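# Place a tray part into the raised fixture's pocket

## Task

Pick a single part out of the black tray and put it in the pocket on top of the raised fixture. Its cut corner must sit in the pocket's cut corner, and it must lie flat and fully seated.

## Robot and tools

Robot: two arms over a table. left_arm carries a left hand and stands on the +y side; right_arm carries a right hand. Calibrated bases in the scene frame: left_arm (-0.014, +0.276, 0) m, right_arm (-0.007, -0.226, 0) m, each turned only slightly about z. Scene frame: origin at table-top height midway between the nominal bases, +x out over the table, +z up. Fixed cameras and the table use the scene frame. Every hand pose, Hand target and offset uses that arm's own base frame, whose axes are nearly the scene axes.

Hand point: a point 0.05 m in front of the palm and 0.15 m from the wrist face. Its +z runs along the straight fingers, +y points out of the palm, and +x runs across the palm away from the thumb on the right hand (toward the thumb on the left hand). Straight fingers end 0.06 to 0.07 m beyond the point along +z, with their centre lines 0.06 m toward -y. A wrist bracket on the little-finger side can strike things. With the thumb turned in front of the palm, the hand grips objects about 0.035 to 0.065 m thick.

The 28-number row, all values in [-1, 1]: left dx, dy, dz, rx, ry, rz; left little, ring, middle, index, thumb_bend, thumb_turn; left force_limit, speed; then the same 14 for the right arm. Both arms are always included. The six pose numbers are an offset, not a pose. They count from that arm's Hand target at the start of the action, in its base axes. 1.0 equals 0.6 m of travel or 180 degrees, and rx, ry, rz form one rotation vector about the Hand target's position. All zeros re-requests the current Hand target. The six motor numbers are absolute targets: -1 is open/straight and +1 is closed. For thumb_turn, -1 puts the thumb beside the palm and +1 puts it opposite the fingers. force_limit maps -1..+1 to about 0..10 N at the fingertip (0..15 N for the two thumb motors). speed runs from near zero at -1 to full at +0.48 and stays full above that. To leave a hand unchanged, resend the eight hand numbers of the last row that actually ran for it. If no row has run for it yet, send its hand_measured followed by hand_force_limit and hand_speed. To close gently, use speed -0.94 or lower. To tighten, raise force_limit and send a target more closed than hand_measured. To loosen, send one more open.

Tools:
- execute_actions(actions, cameras): actions is a list of actions. Each action is a list of up to 15 rows, one per 1/30 s control step, and takes 0.5 s; a short list holds its last row. Every row in an action counts from the same start pose. An empty list returns camera images.
- move(target, speed, blend, blocking, cameras): target is one row or a list of up to 15 rows. Every row counts from the same Hand targets, not from the row before. speed is in m/s, from 0.002 to 4.3, default 0.25; turning runs at up to twice that in rad/s. blend is in metres and rounds corners in a list; 0 stops at each target. A move lasts at most 10 s of path. It avoids nothing, and the hand lags or overshoots more at high speed. The result adds a 'move:' line giving how it ended (done, off_target, moving, held, fault) and any limits (paced = pose clipped, held = steps withheld).
- wait(seconds 0 to 10): lets time pass; any running move continues.
- stop: brakes a running move.
- zoom_image(camera 'cam_high' or 'cam_low', region [x0, y0, x1, y1] in pixels, at most 504 by 504): closer view of that camera's latest image.
- show_instructions: shows the reference pages.
- finished_scene: ends the scene for good.

Results: end_effector_position (m) and end_effector_quat_wxyz in the base frame; Hand target (the commanded pose, after clipping, from which the next offsets count); joint positions, velocities and torques; and three six-value lists in motor order. hand_measured gives positions. hand_stopped_by gives moving, target, force, stalled or fault. hand_load_n gives the fingertip load, positive when the finger is pushed open. A grip that slips shows mainly as hand_load_n dropping toward 0. Images are 672x504 from cam_high, then cam_low.

Behaviour: at rest the hand often sits 1 to 3 cm (up to 5 cm) from the commanded pose, usually low. That is not a contact. Waiting does not close the gap; resend the shortfall as an offset. The controller limits commanded orientation to within 40 degrees of the current one each step, and small turns can shift the hand point. A stopped arm keeps pushing until it is commanded back past its hand point. Holding loads, stretching out, or pressing on something unreachable heats motors. At 85 °C a MOTOR HOT line appears. At 100 °C that arm drops and stays faulted for 30 to 60 s or more.

Avoid: dropping the part or releasing it while it moves; any object leaving the table, which fails the task; fast or hard contact with the fixture, table or tray; the two arms pressing on each other, or one hand closing on the other hand's fingers; paths that pass close to an arm's own base, so go around it; and overloading fingers with twisting, pulling or fast swings. Loose objects may be bumped occasionally. Before finishing, open the hand and leave the part seated on its own.

Each tool is called after "Request:" as name(argument=value, ...), one argument or row to a line, values as JSON.

Reference images:

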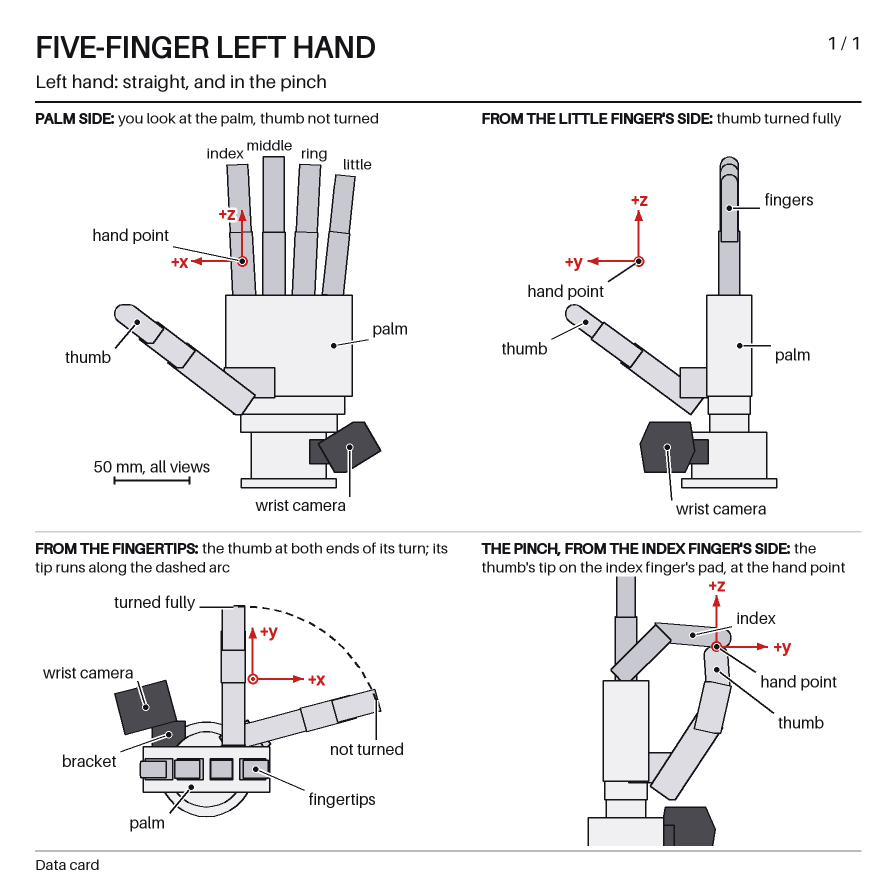

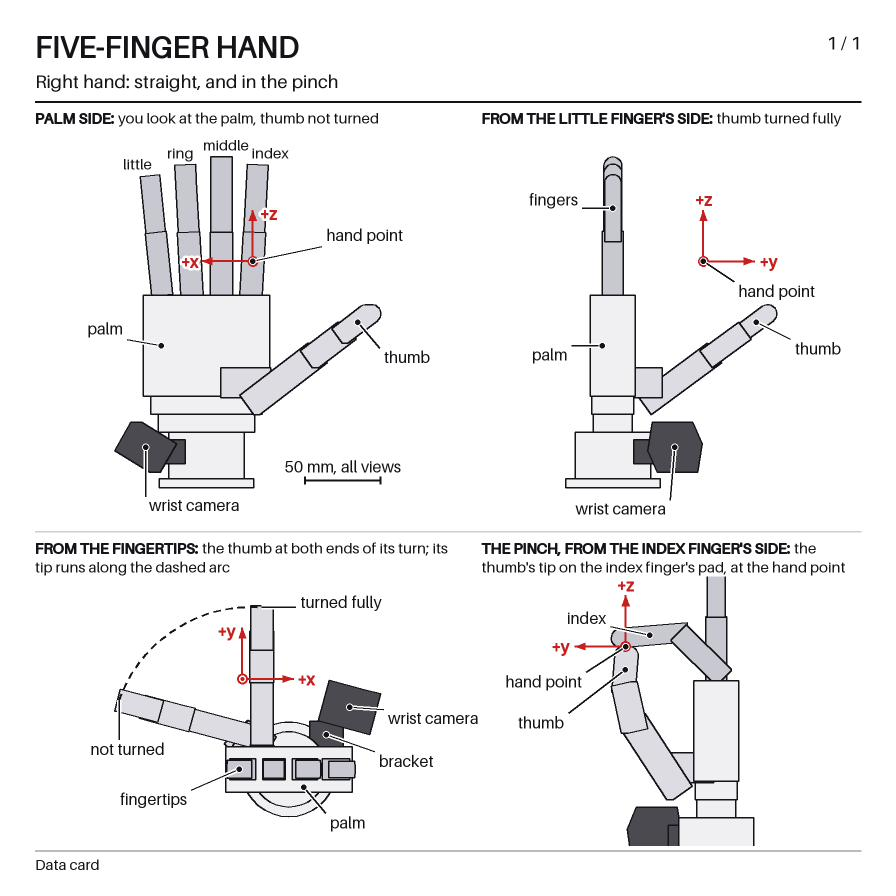

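## Session

Request:
execute_actions(
  actions=[],
)

Scene clock: 0.00 s.
left_arm: end_effector_position=(+0.1795, -0.1220, +0.2869) hand_measured=(-1.000, -1.000, -1.000, -1.000, -1.000, -1.000) hand_load_n=(+0.0, +0.0, +0.0, +0.0, +0.0, +0.0) hand_stopped_by=(target, target, target, target, target, target) hand_force_limit=0.00 hand_speed=-0.80 end_effector_quat_wxyz=(+0.080, +0.287, +0.954, -0.029) | right_arm: end_effector_position=(+0.1840, -0.1772, +0.1126) hand_measured=(-1.000, -1.000, -1.000, -1.000, -1.000, -1.000) hand_load_n=(+0.0, +0.0, +0.0, +0.0, +0.0, +0.0) hand_stopped_by=(target, target, target, target, target, target) hand_force_limit=0.00 hand_speed=-0.80 end_effector_quat_wxyz=(-0.170, -0.556, +0.774, +0.250)
Joint positions: left_arm=[-0.86 0.899 1.131 -1.638 -0.037 1.299] | right_arm=[-0.672 1.688 1.133 -1.606 0.184 -0.292]
Joint velocities: within noise
Joint torques (N m): no reading
Heat: left arm: hottest waist 41 °C; right arm: hottest shoulder 39 °C.
Hand target: left_arm +0.1825, -0.1255, +0.2958; +0.090, +0.287, +0.953, -0.036 | right_arm +0.1874, -0.1798, +0.1124; -0.170, -0.556, +0.774, +0.249

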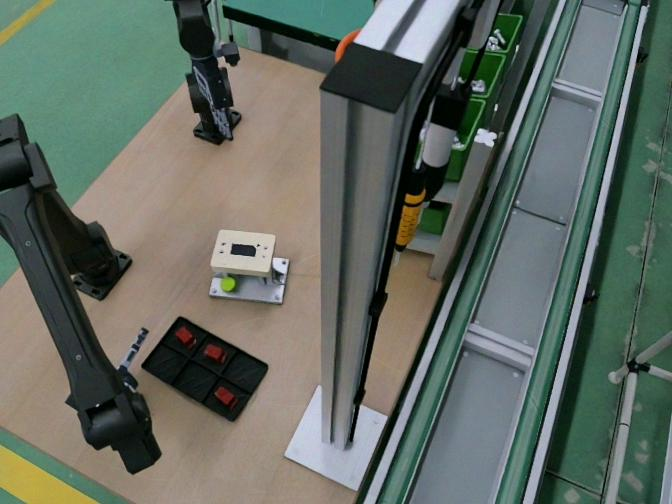

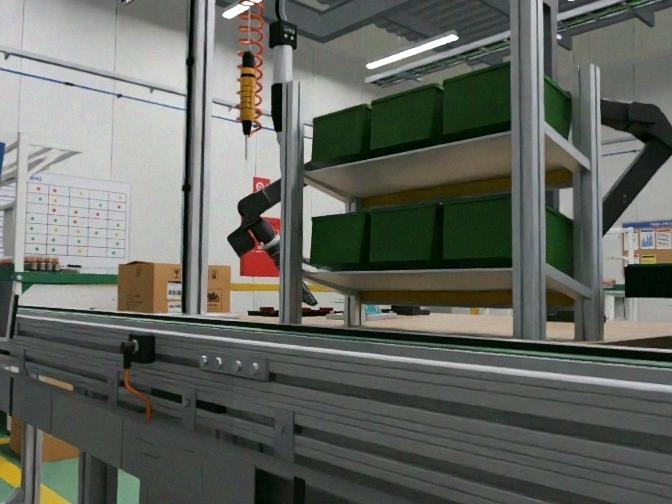

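Request:
zoom_image(
  camera="cam_high",
  region=[130, 210, 300, 430],
)

Request:
zoom_image(
  camera="cam_high",
  region=[200, 220, 300, 310],
)

Request:
zoom_image(
  camera="cam_high",
  region=[140, 310, 280, 430],
)

Request:
zoom_image(
  camera="cam_low",
  region=[220, 240, 420, 350],
)

Scaled by 2.291 from the camera's 672x504 image, which has a finer 960x720 frame.

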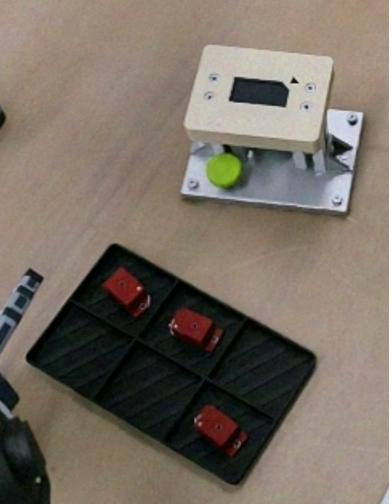

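Scaled by 5.040 from the camera's 672x504 image, which has a finer 960x720 frame.

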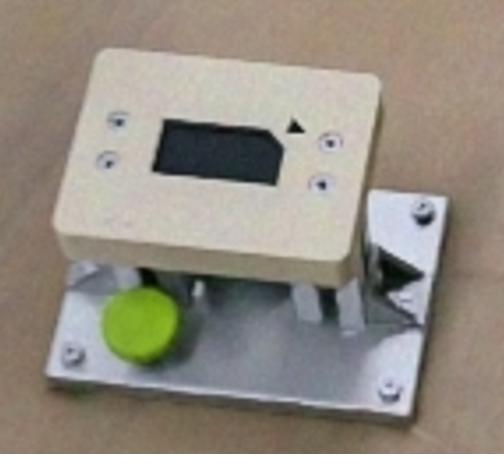

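Scaled by 3.600 from the camera's 672x504 image, which has a finer 960x720 frame.

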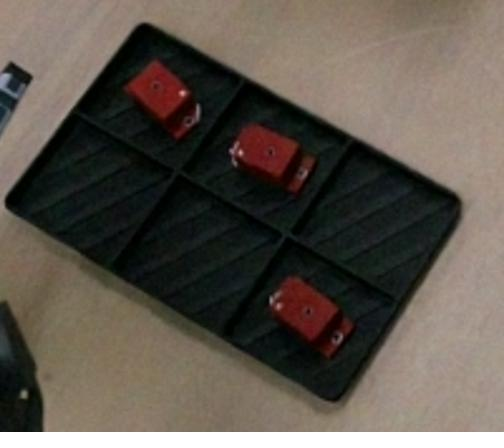

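Scaled by 2.520 from the camera's 672x504 image, which has a finer 960x720 frame.

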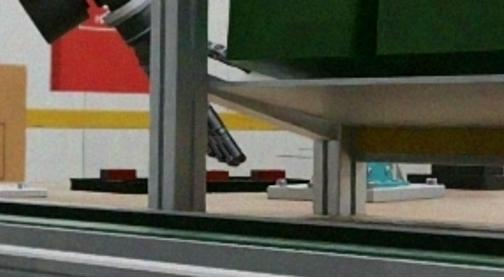

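Request:
zoom_image(
  camera="cam_low",
  region=[320, 260, 440, 340],
)

Request:
zoom_image(
  camera="cam_low",
  region=[220, 260, 340, 340],
)

Scaled by 4.200 from the camera's 672x504 image, which has a finer 960x720 frame.

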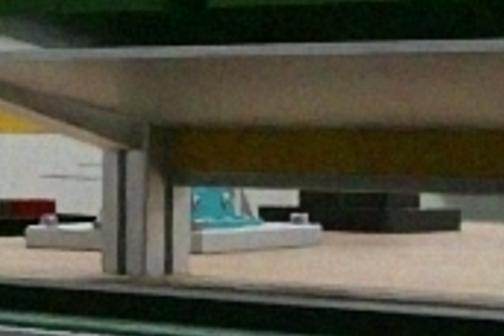

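Scaled by 4.200 from the camera's 672x504 image, which has a finer 960x720 frame.

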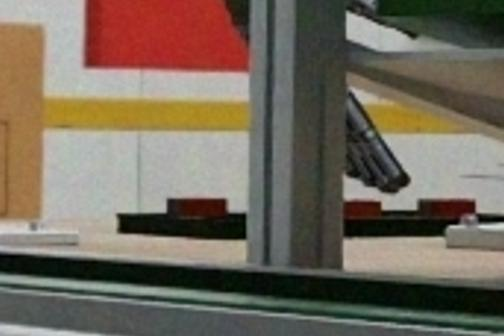

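Request:
zoom_image(
  camera="cam_high",
  region=[170, 320, 205, 355],
)

Request:
zoom_image(
  camera="cam_high",
  region=[200, 340, 235, 375],
)

Request:
zoom_image(
  camera="cam_high",
  region=[210, 380, 245, 415],
)

Request:
zoom_image(
  camera="cam_high",
  region=[223, 235, 263, 265],
)

Scaled by 14.400 from the camera's 672x504 image, which has a finer 960x720 frame.

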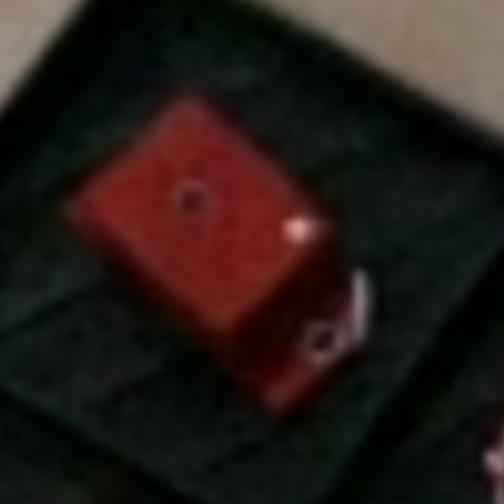

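Scaled by 14.400 from the camera's 672x504 image, which has a finer 960x720 frame.

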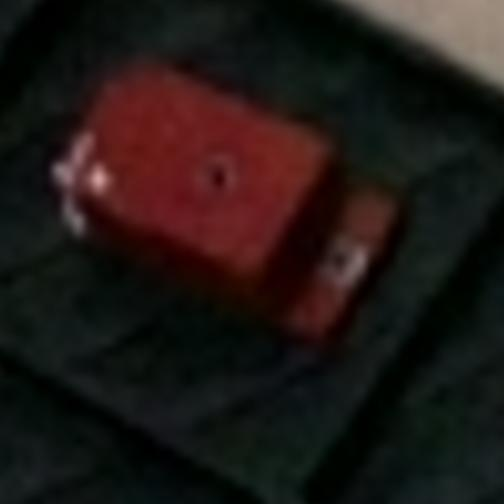

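Scaled by 14.400 from the camera's 672x504 image, which has a finer 960x720 frame.

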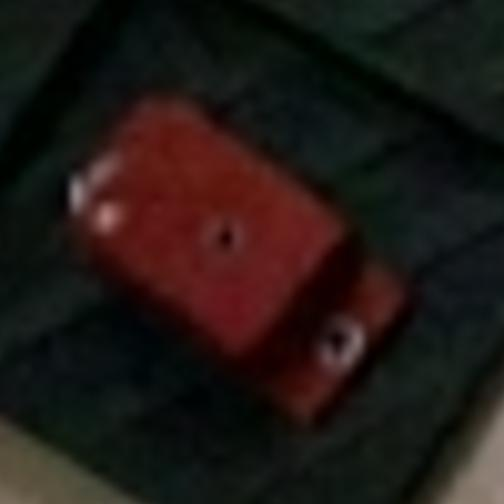

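Scaled by 12.600 from the camera's 672x504 image, which has a finer 960x720 frame.

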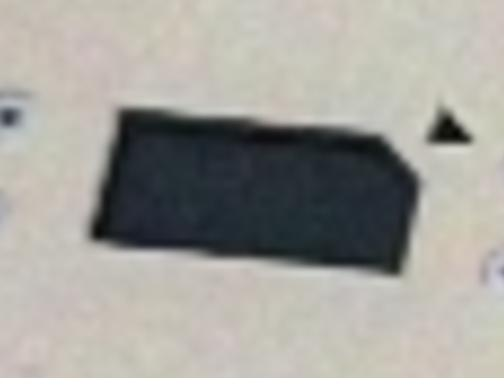

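Request:
move(
  target=[
    [0,0,0,0,0,0,-1,-1,-1,-1,-1,-1,0,-0.2, 0,0,0.1,0,0,0,-1,-1,-1,-1,-1,-1,0,-0.8],
    [0,0,0,0,0,0,-1,-1,-0.1,-0.1,-0.8,1,0,-0.2, -0.314,-0.134,0.12,0,0,-0.258,-1,-1,-1,-1,-1,-1,0,-0.8],
  ],
  blend=0.02,
  speed=0.25,
  cameras=["cam_high"],
)

Scene clock: 14.77 s.
left_arm: end_effector_position=(+0.1795, -0.1220, +0.2869) hand_measured=(-1.000, -1.000, -0.100, -0.100, -0.800, +1.000) hand_load_n=(+0.0, +0.0, +0.0, +0.0, +0.0, +0.0) hand_stopped_by=(target, target, target, target, target, target) hand_force_limit=0.00 hand_speed=-0.20 end_effector_quat_wxyz=(+0.080, +0.287, +0.954, -0.029) | right_arm: end_effector_position=(-0.0011, -0.2486, +0.1754) hand_measured=(-1.000, -1.000, -1.000, -1.000, -1.000, -1.000) hand_load_n=(+0.0, +0.0, +0.0, +0.0, +0.0, +0.0) hand_stopped_by=(target, target, target, target, target, target) hand_force_limit=0.00 hand_speed=-0.80 end_effector_quat_wxyz=(-0.063, -0.219, +0.949, +0.219)
Joint positions: left_arm=[-0.86 0.899 1.131 -1.638 -0.037 1.299] | right_arm=[-1.476 1.485 1.157 -1.67 0.178 -0.319]
Joint torques (N m): left_arm=[-0.56 -2.49 10.21 1.22 -0.12 0.05] | right_arm=[0.73 -10.75 9.2 -1.4 0.24 -0.18]
Heat: left arm: hottest shoulder 41 °C; right arm: hottest shoulder 40 °C.
Hand target: left_arm +0.1825, -0.1255, +0.2958; +0.090, +0.287, +0.953, -0.036 | right_arm -0.0010, -0.2602, +0.1845; -0.058, -0.206, +0.931, +0.296
Off the commanded pose: left_arm 0.010 m, 1 deg | right_arm 0.015 m, 9 deg.
joint sent to its limit (right arm) — joint 4 (wrist pitch), lower limit. The joint targets are off in orientation, not in position.
move: off_target (right_arm); blend cut to 0 m at target 1
Images, in order (width x height): cam_high 672x504.

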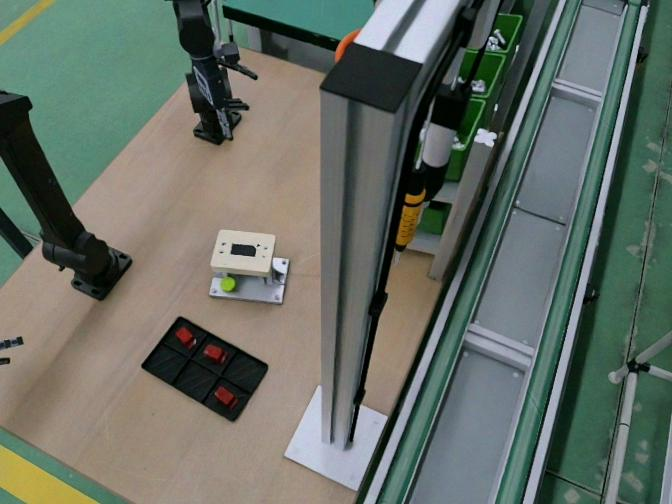

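Request:
move(
  target=[0.1295,-0.71,-0.05,-0.2763,0.1745,0.0808,-1,-1,-0.1,-0.1,-0.8,1,0,-0.2, 0,0,0,0,0,0,-1,-1,-1,-1,-1,-1,0,-0.8],
  speed=0.3,
  cameras=["cam_high","cam_low"],
)

Scene clock: 17.83 s.
left_arm: end_effector_position=(+0.2586, -0.5334, +0.2431) hand_measured=(-1.000, -1.000, -0.100, -0.100, -0.800, +1.000) hand_load_n=(+0.0, +0.0, +0.0, +0.0, +0.0, +0.0) hand_stopped_by=(target, target, target, target, target, target) hand_force_limit=0.00 hand_speed=-0.20 end_effector_quat_wxyz=(-0.061, +0.074, +0.877, -0.471) | right_arm: end_effector_position=(-0.0011, -0.2486, +0.1754) hand_measured=(-1.000, -1.000, -1.000, -1.000, -1.000, -1.000) hand_load_n=(+0.0, +0.0, +0.0, +0.0, +0.0, +0.0) hand_stopped_by=(target, target, target, target, target, target) hand_force_limit=0.00 hand_speed=-0.80 end_effector_quat_wxyz=(-0.063, -0.219, +0.949, +0.219)
Joint positions: left_arm=[-0.913 1.579 1.43 -0.648 0.694 0.534] | right_arm=[-1.476 1.485 1.157 -1.67 0.178 -0.319]
Joint torques (N m): left_arm=[-1.85 -12.92 12.83 3.02 0.21 -0.03] | right_arm=[0.79 -10.7 9.2 -1.4 0.24 -0.18]
Heat: left arm: hottest shoulder 41 °C; right arm: hottest shoulder 40 °C.
Hand target: left_arm +0.2601, -0.5516, +0.2662; -0.048, +0.085, +0.866, -0.490 | right_arm -0.0010, -0.2602, +0.1845; -0.058, -0.206, +0.931, +0.296
Off the commanded pose: left_arm 0.029 m, 3 deg | right_arm 0.015 m, 9 deg.
joint sent to its limit (right arm) — joint 4 (wrist pitch), lower limit. The joint targets are off in orientation, not in position.
move: off_target (left_arm, right_arm)

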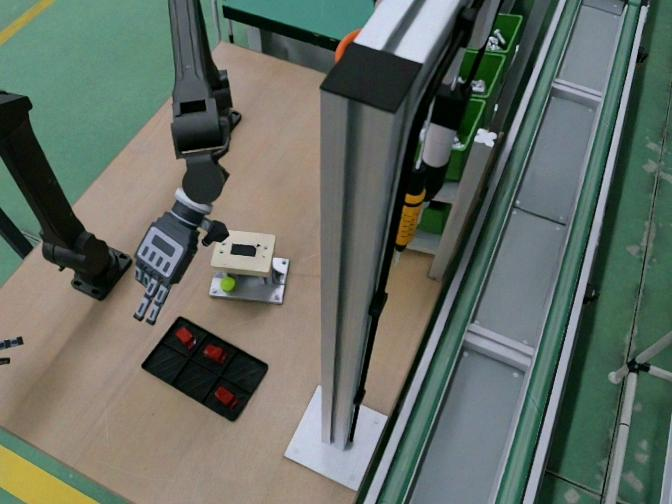

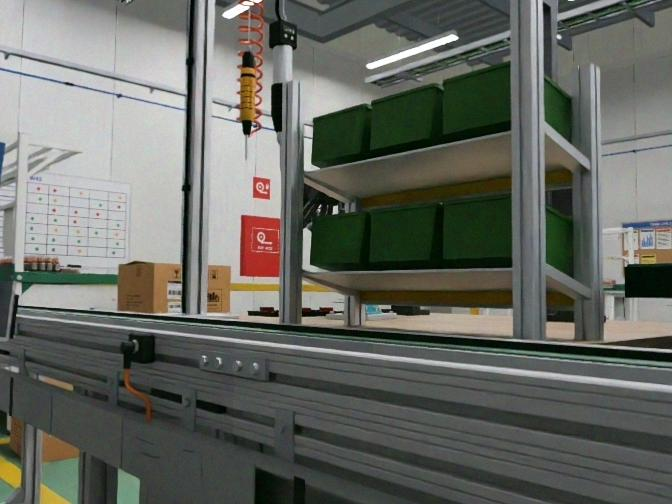

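Request:
zoom_image(
  camera="cam_high",
  region=[120, 180, 260, 340],
)

Request:
zoom_image(
  camera="cam_low",
  region=[270, 160, 370, 330],
)

Scaled by 3.150 from the camera's 672x504 image, which has a finer 960x720 frame.

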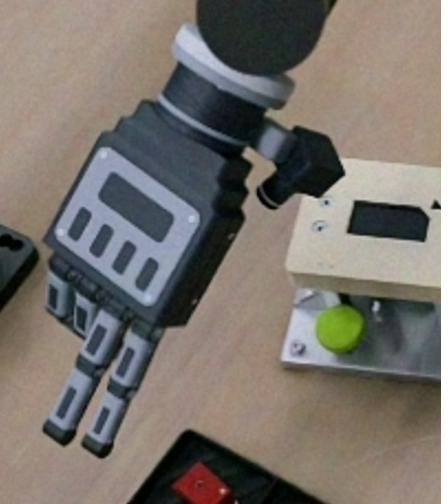

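Scaled by 2.965 from the camera's 672x504 image, which has a finer 960x720 frame.

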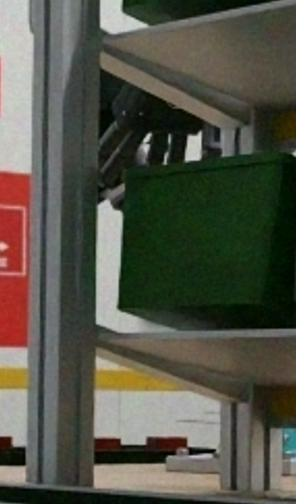

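Request:
move(
  target=[-0.0047,-0.0467,-0.2637,0,0,0,-1,-1,-0.1,-0.1,-0.8,1,0,-0.2, 0,0,0,0,0,0,-1,-1,-1,-1,-1,-1,0,-0.8],
  speed=0.2,
  cameras=["cam_high","cam_low"],
)

Request:
zoom_image(
  camera="cam_high",
  region=[130, 250, 250, 390],
)

Request:
zoom_image(
  camera="cam_low",
  region=[270, 240, 370, 330],
)

Scene clock: 20.27 s.
left_arm: end_effector_position=(+0.2620, -0.5687, +0.1022) hand_measured=(-1.000, -1.000, -0.100, -0.100, -0.800, +1.000) hand_load_n=(+0.0, +0.0, +0.0, +0.0, +0.0, +0.0) hand_stopped_by=(target, target, target, target, target, target) hand_force_limit=0.00 hand_speed=-0.20 end_effector_quat_wxyz=(-0.051, +0.080, +0.872, -0.481) | right_arm: end_effector_position=(-0.0011, -0.2486, +0.1754) hand_measured=(-1.000, -1.000, -1.000, -1.000, -1.000, -1.000) hand_load_n=(+0.0, +0.0, +0.0, +0.0, +0.0, +0.0) hand_stopped_by=(target, target, target, target, target, target) hand_force_limit=0.00 hand_speed=-0.80 end_effector_quat_wxyz=(-0.063, -0.219, +0.949, +0.219)
Joint positions: left_arm=[-0.948 1.755 1.253 -0.242 0.667 0.504] | right_arm=[-1.476 1.485 1.157 -1.67 0.178 -0.319]
Joint torques (N m): left_arm=[-1.79 -14.21 8.87 3.08 0.18 -0.06] | right_arm=[0.67 -10.7 9.2 -1.42 0.24 -0.18]
Heat: left arm: hottest shoulder 41 °C; right arm: hottest shoulder 40 °C.
Hand target: left_arm +0.2575, -0.5794, +0.1076; -0.048, +0.085, +0.867, -0.489 | right_arm -0.0010, -0.2602, +0.1845; -0.058, -0.206, +0.931, +0.296
Off the commanded pose: left_arm 0.013 m, 1 deg | right_arm 0.015 m, 9 deg.
joint sent to its limit (right arm) — joint 4 (wrist pitch), lower limit. The joint targets are off in orientation, not in position.
move: off_target (left_arm, right_arm)

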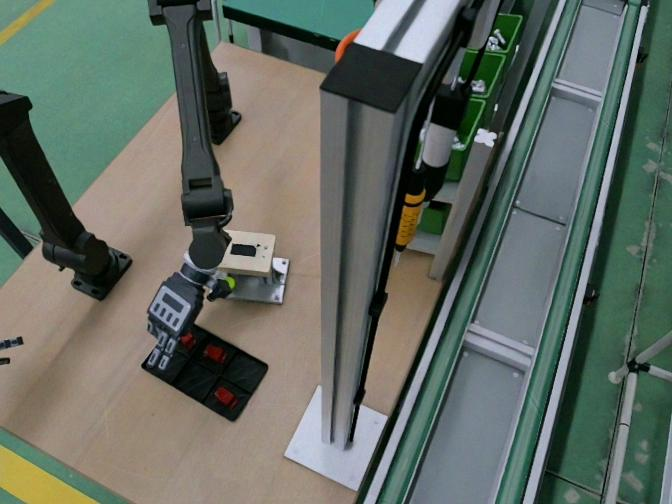

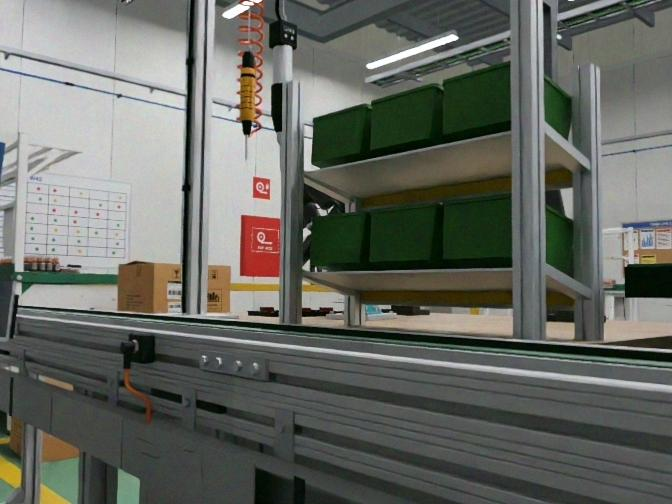

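Scaled by 3.600 from the camera's 672x504 image, which has a finer 960x720 frame.

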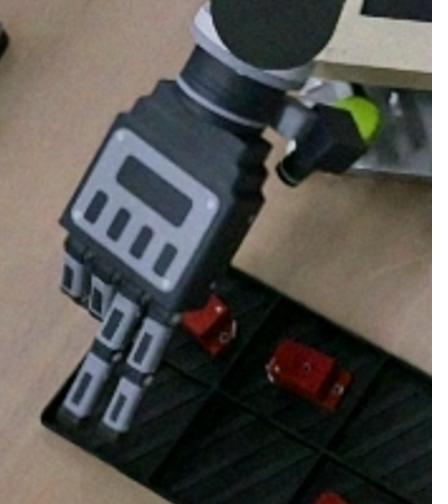

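Scaled by 5.040 from the camera's 672x504 image, which has a finer 960x720 frame.

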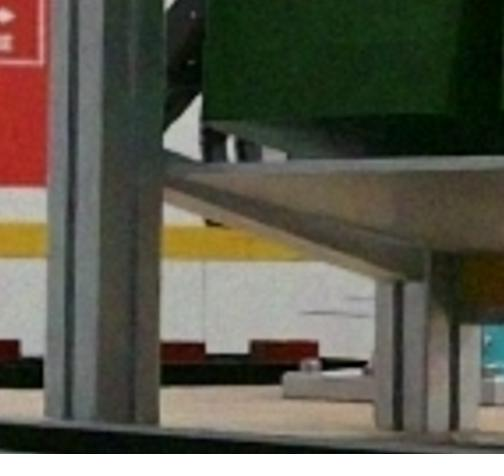

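Request:
move(
  target=[-0.004,-0.0095,-0.0703,0,0,0,-1,-1,0.0,0.0,-0.85,1,0,-0.2, 0,0,0,0,0,0,-1,-1,-1,-1,-1,-1,0,-0.8],
  speed=0.12,
  cameras=["cam_high","cam_low"],
)

Request:
zoom_image(
  camera="cam_high",
  region=[130, 290, 230, 400],
)

Request:
zoom_image(
  camera="cam_low",
  region=[270, 260, 350, 330],
)

Scene clock: 22.80 s.
left_arm: end_effector_position=(+0.2606, -0.5745, +0.0613) hand_measured=(-1.000, -1.000, +0.000, +0.000, -0.850, +1.000) hand_load_n=(+0.0, +0.0, +0.0, +0.0, +0.0, +0.0) hand_stopped_by=(target, target, target, target, target, target) hand_force_limit=0.00 hand_speed=-0.20 end_effector_quat_wxyz=(-0.050, +0.080, +0.871, -0.482) | right_arm: end_effector_position=(-0.0011, -0.2486, +0.1754) hand_measured=(-1.000, -1.000, -1.000, -1.000, -1.000, -1.000) hand_load_n=(+0.0, +0.0, +0.0, +0.0, +0.0, +0.0) hand_stopped_by=(target, target, target, target, target, target) hand_force_limit=0.00 hand_speed=-0.80 end_effector_quat_wxyz=(-0.063, -0.219, +0.949, +0.219)
Joint positions: left_arm=[-0.956 1.819 1.218 -0.136 0.66 0.496] | right_arm=[-1.476 1.485 1.157 -1.67 0.178 -0.319]
Joint torques (N m): left_arm=[-1.61 -14.15 8.58 3.11 0.19 -0.11] | right_arm=[0.73 -10.75 9.2 -1.42 0.23 -0.18]
Heat: left arm: hottest shoulder 41 °C; right arm: hottest elbow 41 °C.
Hand target: left_arm +0.2550, -0.5853, +0.0657; -0.048, +0.085, +0.866, -0.490 | right_arm -0.0010, -0.2602, +0.1845; -0.058, -0.206, +0.931, +0.296
Off the commanded pose: left_arm 0.013 m, 1 deg | right_arm 0.015 m, 9 deg.
joint sent to its limit (right arm) — joint 4 (wrist pitch), lower limit. The joint targets are off in orientation, not in position.
move: off_target (left_arm, right_arm)

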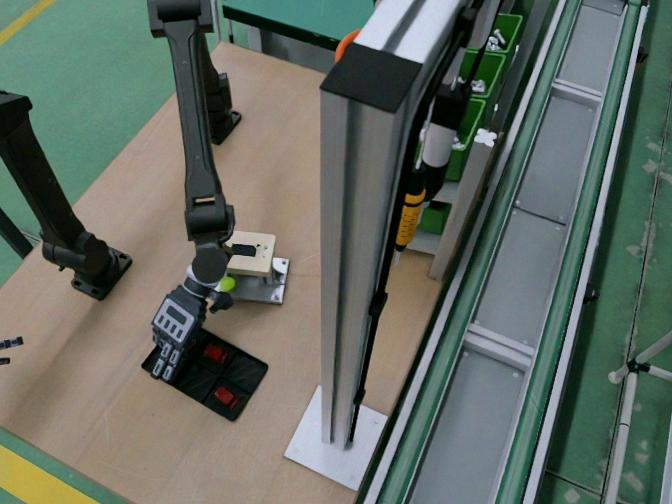

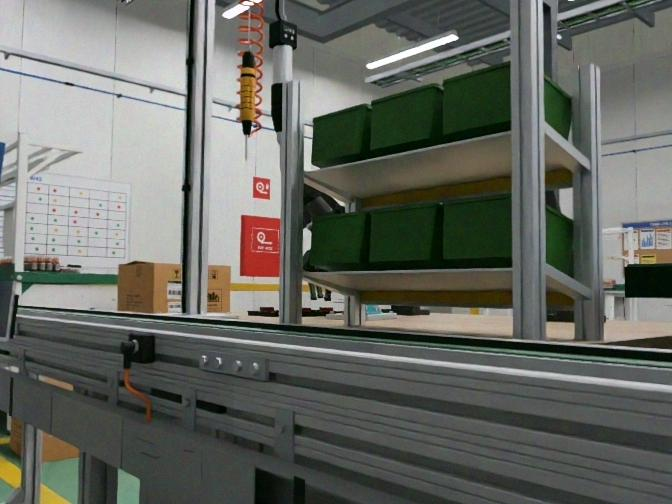

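Scaled by 4.582 from the camera's 672x504 image, which has a finer 960x720 frame.

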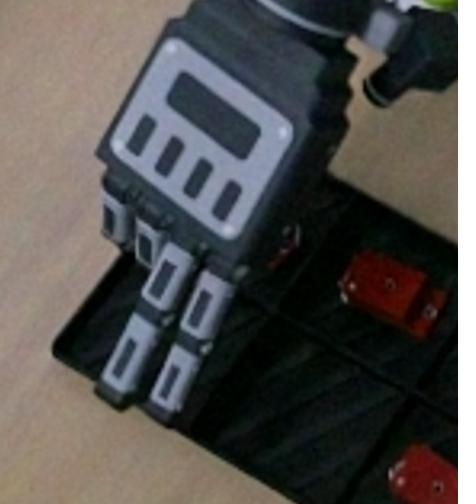

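Scaled by 6.300 from the camera's 672x504 image, which has a finer 960x720 frame.

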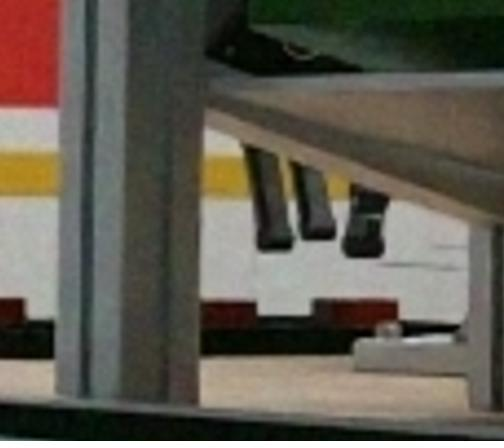

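Request:
move(
  target=[-0.0085,0.008,-0.0233,0,0,0,-1,-1,0.12,0.12,-0.72,1,0,-0.2, 0,0,0,0,0,0,-1,-1,-1,-1,-1,-1,0,-0.8],
  speed=0.1,
  cameras=["cam_high","cam_low"],
)

Request:
zoom_image(
  camera="cam_high",
  region=[130, 290, 230, 400],
)

Request:
zoom_image(
  camera="cam_low",
  region=[290, 270, 350, 330],
)

Scene clock: 24.93 s.
left_arm: end_effector_position=(+0.2569, -0.5717, +0.0533) hand_measured=(-1.000, -1.000, +0.120, +0.120, -0.720, +1.000) hand_load_n=(+0.0, +0.0, +0.0, +0.0, +0.0, +0.0) hand_stopped_by=(target, target, target, target, target, target) hand_force_limit=0.00 hand_speed=-0.20 end_effector_quat_wxyz=(-0.047, +0.082, +0.869, -0.485) | right_arm: end_effector_position=(-0.0011, -0.2486, +0.1754) hand_measured=(-1.000, -1.000, -1.000, -1.000, -1.000, -1.000) hand_load_n=(+0.0, +0.0, +0.0, +0.0, +0.0, +0.0) hand_stopped_by=(target, target, target, target, target, target) hand_force_limit=0.00 hand_speed=-0.80 end_effector_quat_wxyz=(-0.063, -0.219, +0.949, +0.219)
Joint positions: left_arm=[-0.959 1.819 1.188 -0.094 0.658 0.494] | right_arm=[-1.476 1.485 1.157 -1.67 0.178 -0.319]
Joint torques (N m): left_arm=[-1.96 -14.1 8.06 3.12 0.17 -0.09] | right_arm=[0.73 -10.75 9.2 -1.4 0.24 -0.18]
Heat: left arm: hottest shoulder 42 °C; right arm: hottest elbow 41 °C.
Hand target: left_arm +0.2499, -0.5805, +0.0517; -0.048, +0.085, +0.866, -0.490 | right_arm -0.0010, -0.2602, +0.1845; -0.058, -0.206, +0.931, +0.296
Off the commanded pose: left_arm 0.011 m, 1 deg | right_arm 0.015 m, 9 deg.
joint sent to its limit (right arm) — joint 4 (wrist pitch), lower limit. The joint targets are off in orientation, not in position.
move: off_target (left_arm, right_arm)

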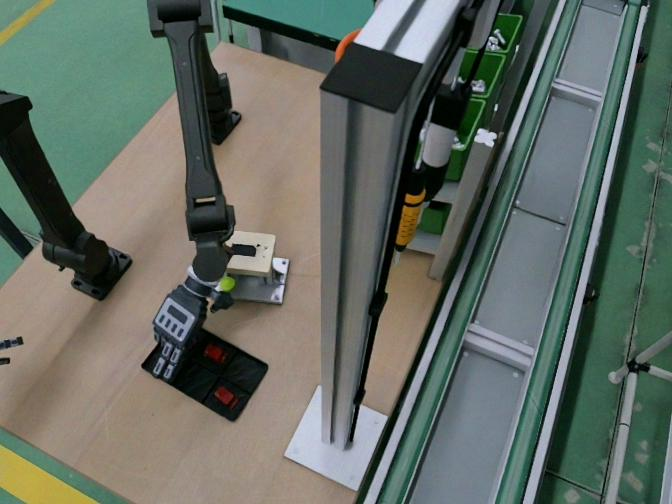

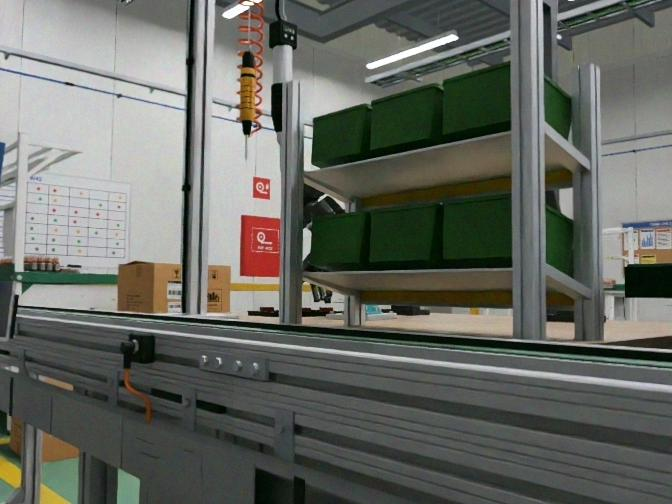

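Scaled by 4.582 from the camera's 672x504 image, which has a finer 960x720 frame.

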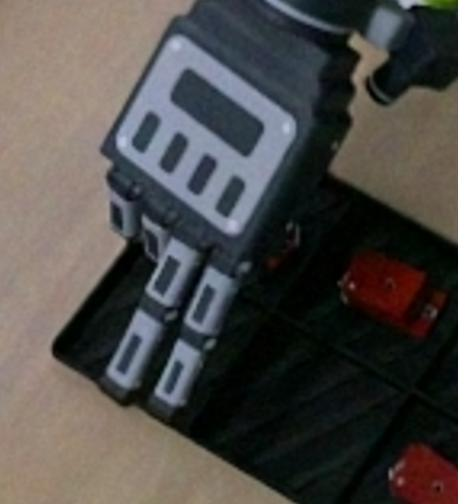

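Scaled by 8.400 from the camera's 672x504 image, which has a finer 960x720 frame.

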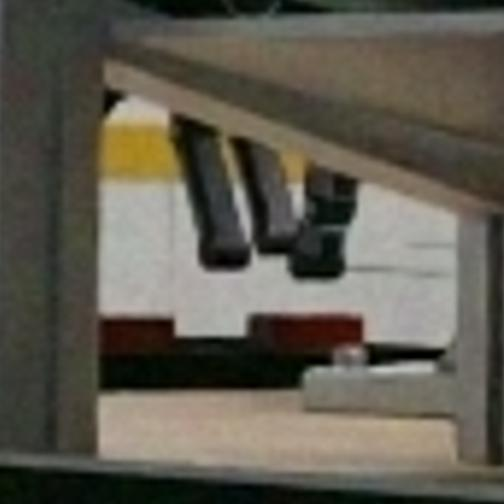

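Request:
move(
  target=[-0.0078,0.0148,-0.0257,-0.0109,-0.0545,0,-1,-1,0.0,0.0,-0.56,1,0,-0.2, 0,0,0,0,0,0,-1,-1,-1,-1,-1,-1,0,-0.8],
  speed=0.1,
  cameras=["cam_high","cam_low"],
)

Request:
zoom_image(
  camera="cam_high",
  region=[130, 290, 230, 400],
)

Request:
zoom_image(
  camera="cam_low",
  region=[290, 270, 350, 330],
)

Scene clock: 27.97 s.
left_arm: end_effector_position=(+0.2489, -0.5600, +0.0204) hand_measured=(-1.000, -1.000, +0.000, +0.000, -0.560, +1.000) hand_load_n=(+0.0, +0.0, -0.5, +0.0, +0.0, +0.0) hand_stopped_by=(target, target, target, target, target, target) hand_force_limit=0.00 hand_speed=-0.20 end_effector_quat_wxyz=(+0.014, +0.109, +0.870, -0.480) | right_arm: end_effector_position=(-0.0011, -0.2486, +0.1754) hand_measured=(-1.000, -1.000, -1.000, -1.000, -1.000, -1.000) hand_load_n=(+0.5, +0.0, +0.0, +0.0, +0.0, +0.0) hand_stopped_by=(target, target, target, target, target, target) hand_force_limit=0.00 hand_speed=-0.80 end_effector_quat_wxyz=(-0.063, -0.219, +0.949, +0.219)
Joint positions: left_arm=[-0.993 1.808 1.072 0.05 0.553 0.559] | right_arm=[-1.476 1.485 1.157 -1.67 0.178 -0.319]
Joint torques (N m): left_arm=[-1.96 -15.56 7.64 3.43 0.11 0.21] | right_arm=[0.73 -10.75 9.2 -1.42 0.24 -0.18]
Heat: left arm: hottest shoulder 42 °C; right arm: hottest elbow 41 °C.
Hand target: left_arm +0.2452, -0.5715, +0.0361; +0.028, +0.128, +0.859, -0.495 | right_arm -0.0010, -0.2602, +0.1845; -0.058, -0.206, +0.931, +0.296
Off the commanded pose: left_arm 0.020 m, 3 deg | right_arm 0.015 m, 9 deg.
joint sent to its limit (right arm) — joint 4 (wrist pitch), lower limit. The joint targets are off in orientation, not in position.
move: off_target (left_arm, right_arm)

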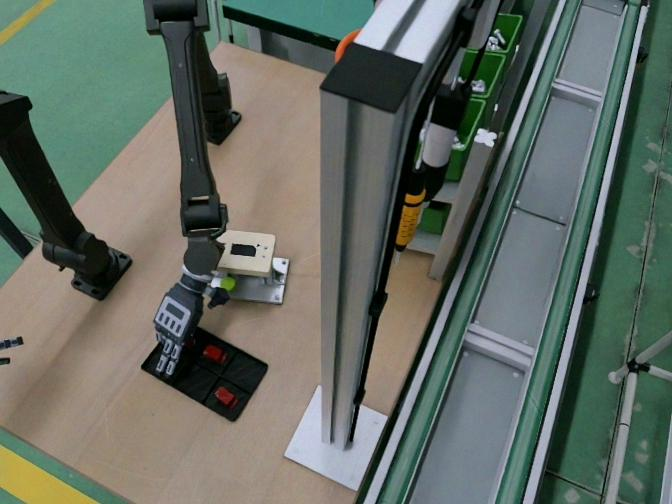

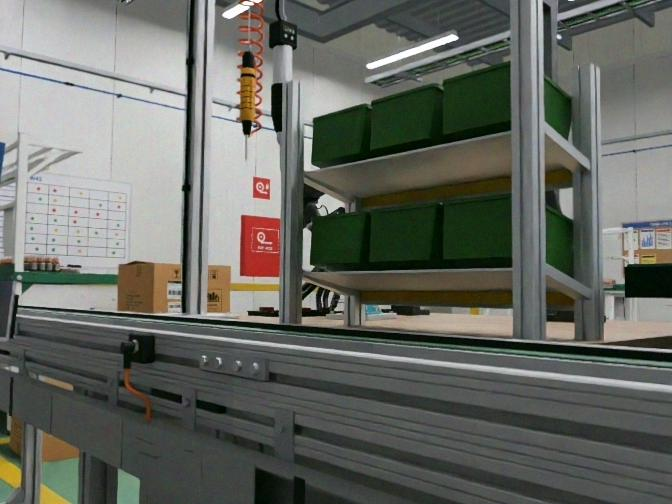

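Scaled by 4.582 from the camera's 672x504 image, which has a finer 960x720 frame.

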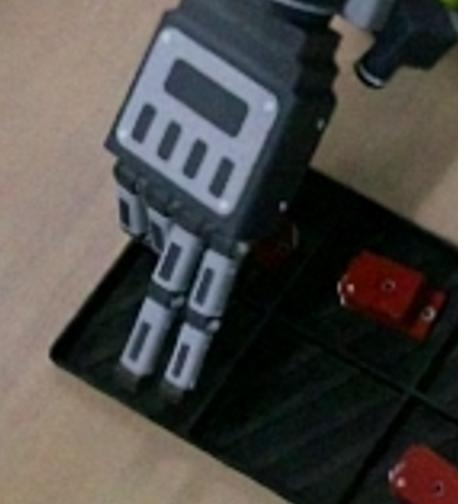

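Scaled by 8.400 from the camera's 672x504 image, which has a finer 960x720 frame.

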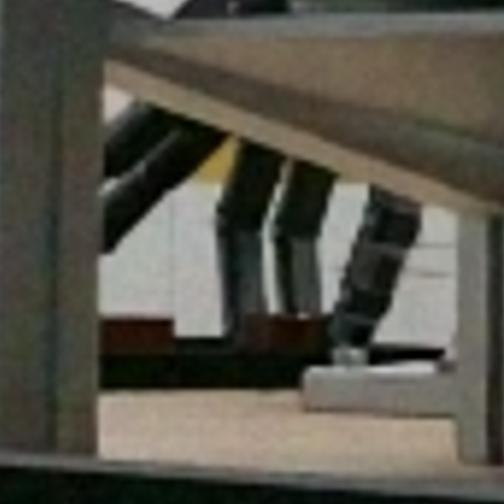

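Request:
execute_actions(
  actions=[
    [[0,0,0,0,0,0,-1,-1,0.35,0.35,-0.36,1,-0.4,-0.94, 0,0,0,0,0,0,-1,-1,-1,-1,-1,-1,0,-0.8]],
  ],
  cameras=["cam_high","cam_low"],
)

Request:
zoom_image(
  camera="cam_low",
  region=[290, 270, 350, 330],
)

Request:
zoom_image(
  camera="cam_high",
  region=[130, 290, 230, 400],
)

Scene clock: 30.40 s.
left_arm: end_effector_position=(+0.2491, -0.5606, +0.0207) hand_measured=(-1.000, -1.000, +0.112, +0.152, -0.490, +1.000) hand_load_n=(+0.0, +0.0, +4.0, +3.0, +5.0, +1.0) hand_stopped_by=(target, target, force, force, force, target) hand_force_limit=-0.40 hand_speed=-0.94 end_effector_quat_wxyz=(+0.015, +0.110, +0.870, -0.481) | right_arm: end_effector_position=(-0.0011, -0.2486, +0.1754) hand_measured=(-1.000, -1.000, -1.000, -1.000, -1.000, -1.000) hand_load_n=(+0.0, +0.0, +0.0, +0.0, +0.0, +0.0) hand_stopped_by=(target, target, target, target, target, target) hand_force_limit=0.00 hand_speed=-0.80 end_effector_quat_wxyz=(-0.063, -0.219, +0.949, +0.219)
Joint positions: left_arm=[-0.993 1.808 1.072 0.053 0.552 0.562] | right_arm=[-1.476 1.485 1.157 -1.67 0.178 -0.319]
Joint torques (N m): left_arm=[-1.9 -15.5 7.64 3.22 0.13 0.18] | right_arm=[0.73 -10.7 9.2 -1.42 0.24 -0.18]
Heat: left arm: hottest shoulder 42 °C; right arm: hottest elbow 41 °C.
Hand target: left_arm +0.2452, -0.5715, +0.0362; +0.028, +0.128, +0.859, -0.495 | right_arm -0.0010, -0.2602, +0.1845; -0.058, -0.206, +0.931, +0.296
Off the commanded pose: left_arm 0.019 m, 3 deg | right_arm 0.015 m, 9 deg.
joint sent to its limit (right arm) — joint 4 (wrist pitch), lower limit. The joint targets are off in orientation, not in position.
Step readings (end_effector_position of left_arm | right_arm):
0: (+0.2490, -0.5600, +0.0204) | (-0.0011, -0.2486, +0.1754)
1: (+0.2490, -0.5600, +0.0204) | (-0.0011, -0.2486, +0.1754)
2: (+0.2490, -0.5600, +0.0204) | (-0.0011, -0.2486, +0.1754)
4: (+0.2490, -0.5600, +0.0204) | (-0.0011, -0.2486, +0.1754)
8: (+0.2488, -0.5601, +0.0204) | (-0.0011, -0.2486, +0.1754)
15: (+0.2486, -0.5602, +0.0204) | (-0.0011, -0.2486, +0.1754)

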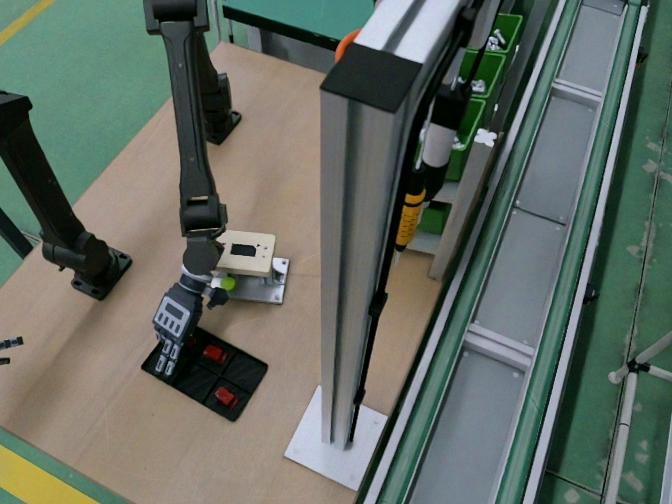

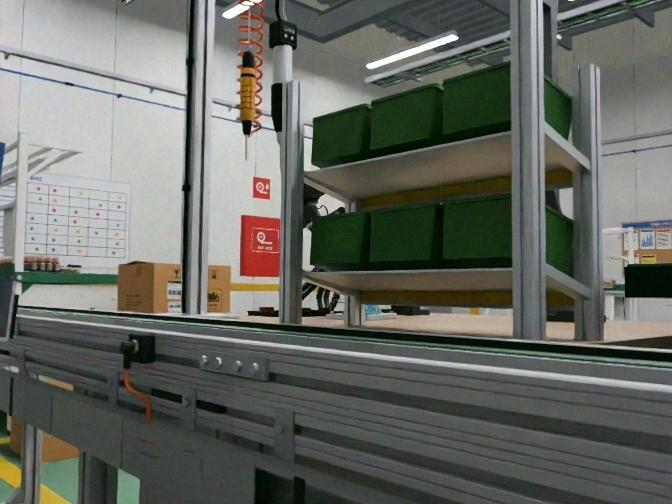

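Scaled by 8.400 from the camera's 672x504 image, which has a finer 960x720 frame.

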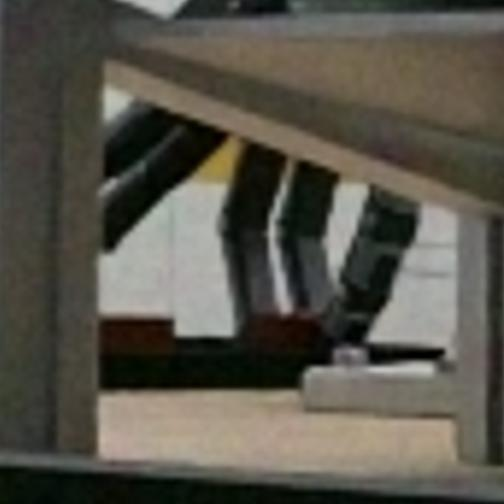

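Scaled by 4.582 from the camera's 672x504 image, which has a finer 960x720 frame.

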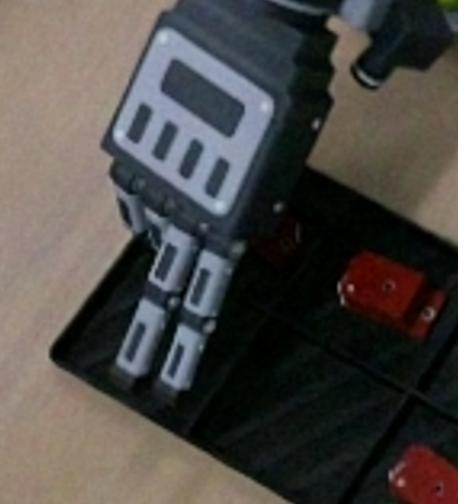

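Request:
move(
  target=[0,0,0.1,0,0,0,-1,-1,0.35,0.35,-0.36,1,-0.4,-0.94, 0,0,0,0,0,0,-1,-1,-1,-1,-1,-1,0,-0.8],
  speed=0.1,
  cameras=["cam_high","cam_low"],
)

Request:
zoom_image(
  camera="cam_low",
  region=[290, 250, 350, 330],
)

Request:
zoom_image(
  camera="cam_high",
  region=[130, 270, 250, 400],
)

Scene clock: 31.83 s.
left_arm: end_effector_position=(+0.2429, -0.5509, +0.0644) hand_measured=(-1.000, -1.000, +0.112, +0.152, -0.490, +1.000) hand_load_n=(-0.5, +0.0, +4.0, +2.5, +5.5, +1.5) hand_stopped_by=(target, target, force, force, force, target) hand_force_limit=-0.40 hand_speed=-0.94 end_effector_quat_wxyz=(+0.012, +0.109, +0.872, -0.476) | right_arm: end_effector_position=(-0.0011, -0.2486, +0.1754) hand_measured=(-1.000, -1.000, -1.000, -1.000, -1.000, -1.000) hand_load_n=(+0.0, +0.0, +0.0, +0.0, +0.0, +0.0) hand_stopped_by=(target, target, target, target, target, target) hand_force_limit=0.00 hand_speed=-0.80 end_effector_quat_wxyz=(-0.063, -0.219, +0.949, +0.219)
Joint positions: left_arm=[-0.993 1.711 1.083 -0.068 0.552 0.562] | right_arm=[-1.476 1.485 1.157 -1.67 0.178 -0.319]
Joint torques (N m): left_arm=[-1.9 -14.97 11.78 2.02 0.16 0.17] | right_arm=[0.73 -10.75 9.2 -1.4 0.24 -0.18]
Heat: left arm: hottest shoulder 42 °C; right arm: hottest elbow 41 °C.
Hand target: left_arm +0.2453, -0.5716, +0.0962; +0.028, +0.128, +0.859, -0.495 | right_arm -0.0010, -0.2602, +0.1845; -0.058, -0.206, +0.931, +0.296
Off the commanded pose: left_arm 0.038 m, 4 deg | right_arm 0.015 m, 9 deg.
joint sent to its limit (right arm) — joint 4 (wrist pitch), lower limit. The joint targets are off in orientation, not in position.
move: off_target (left_arm, right_arm)

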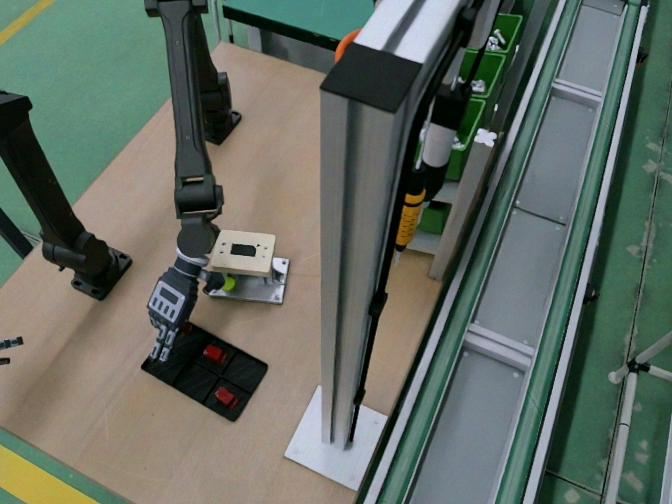

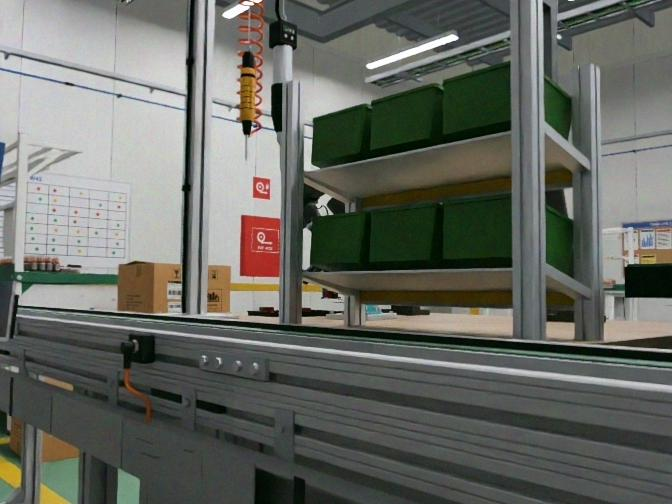

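Scaled by 6.300 from the camera's 672x504 image, which has a finer 960x720 frame.

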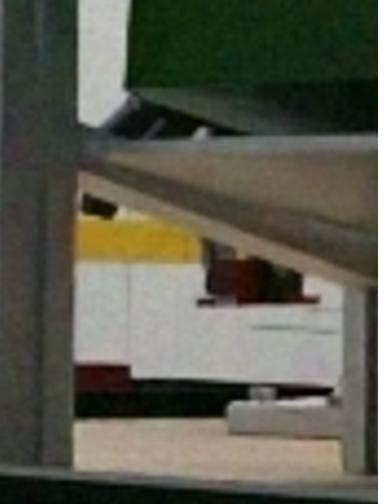

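Scaled by 3.877 from the camera's 672x504 image, which has a finer 960x720 frame.

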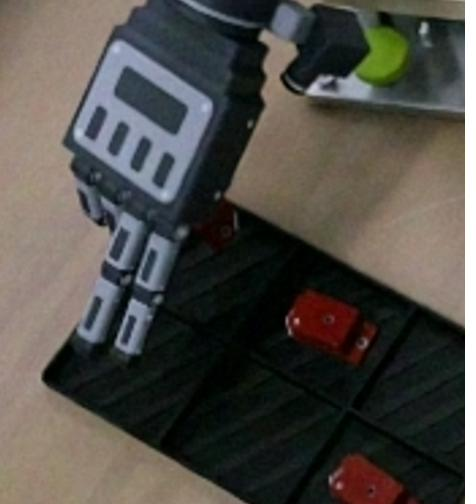

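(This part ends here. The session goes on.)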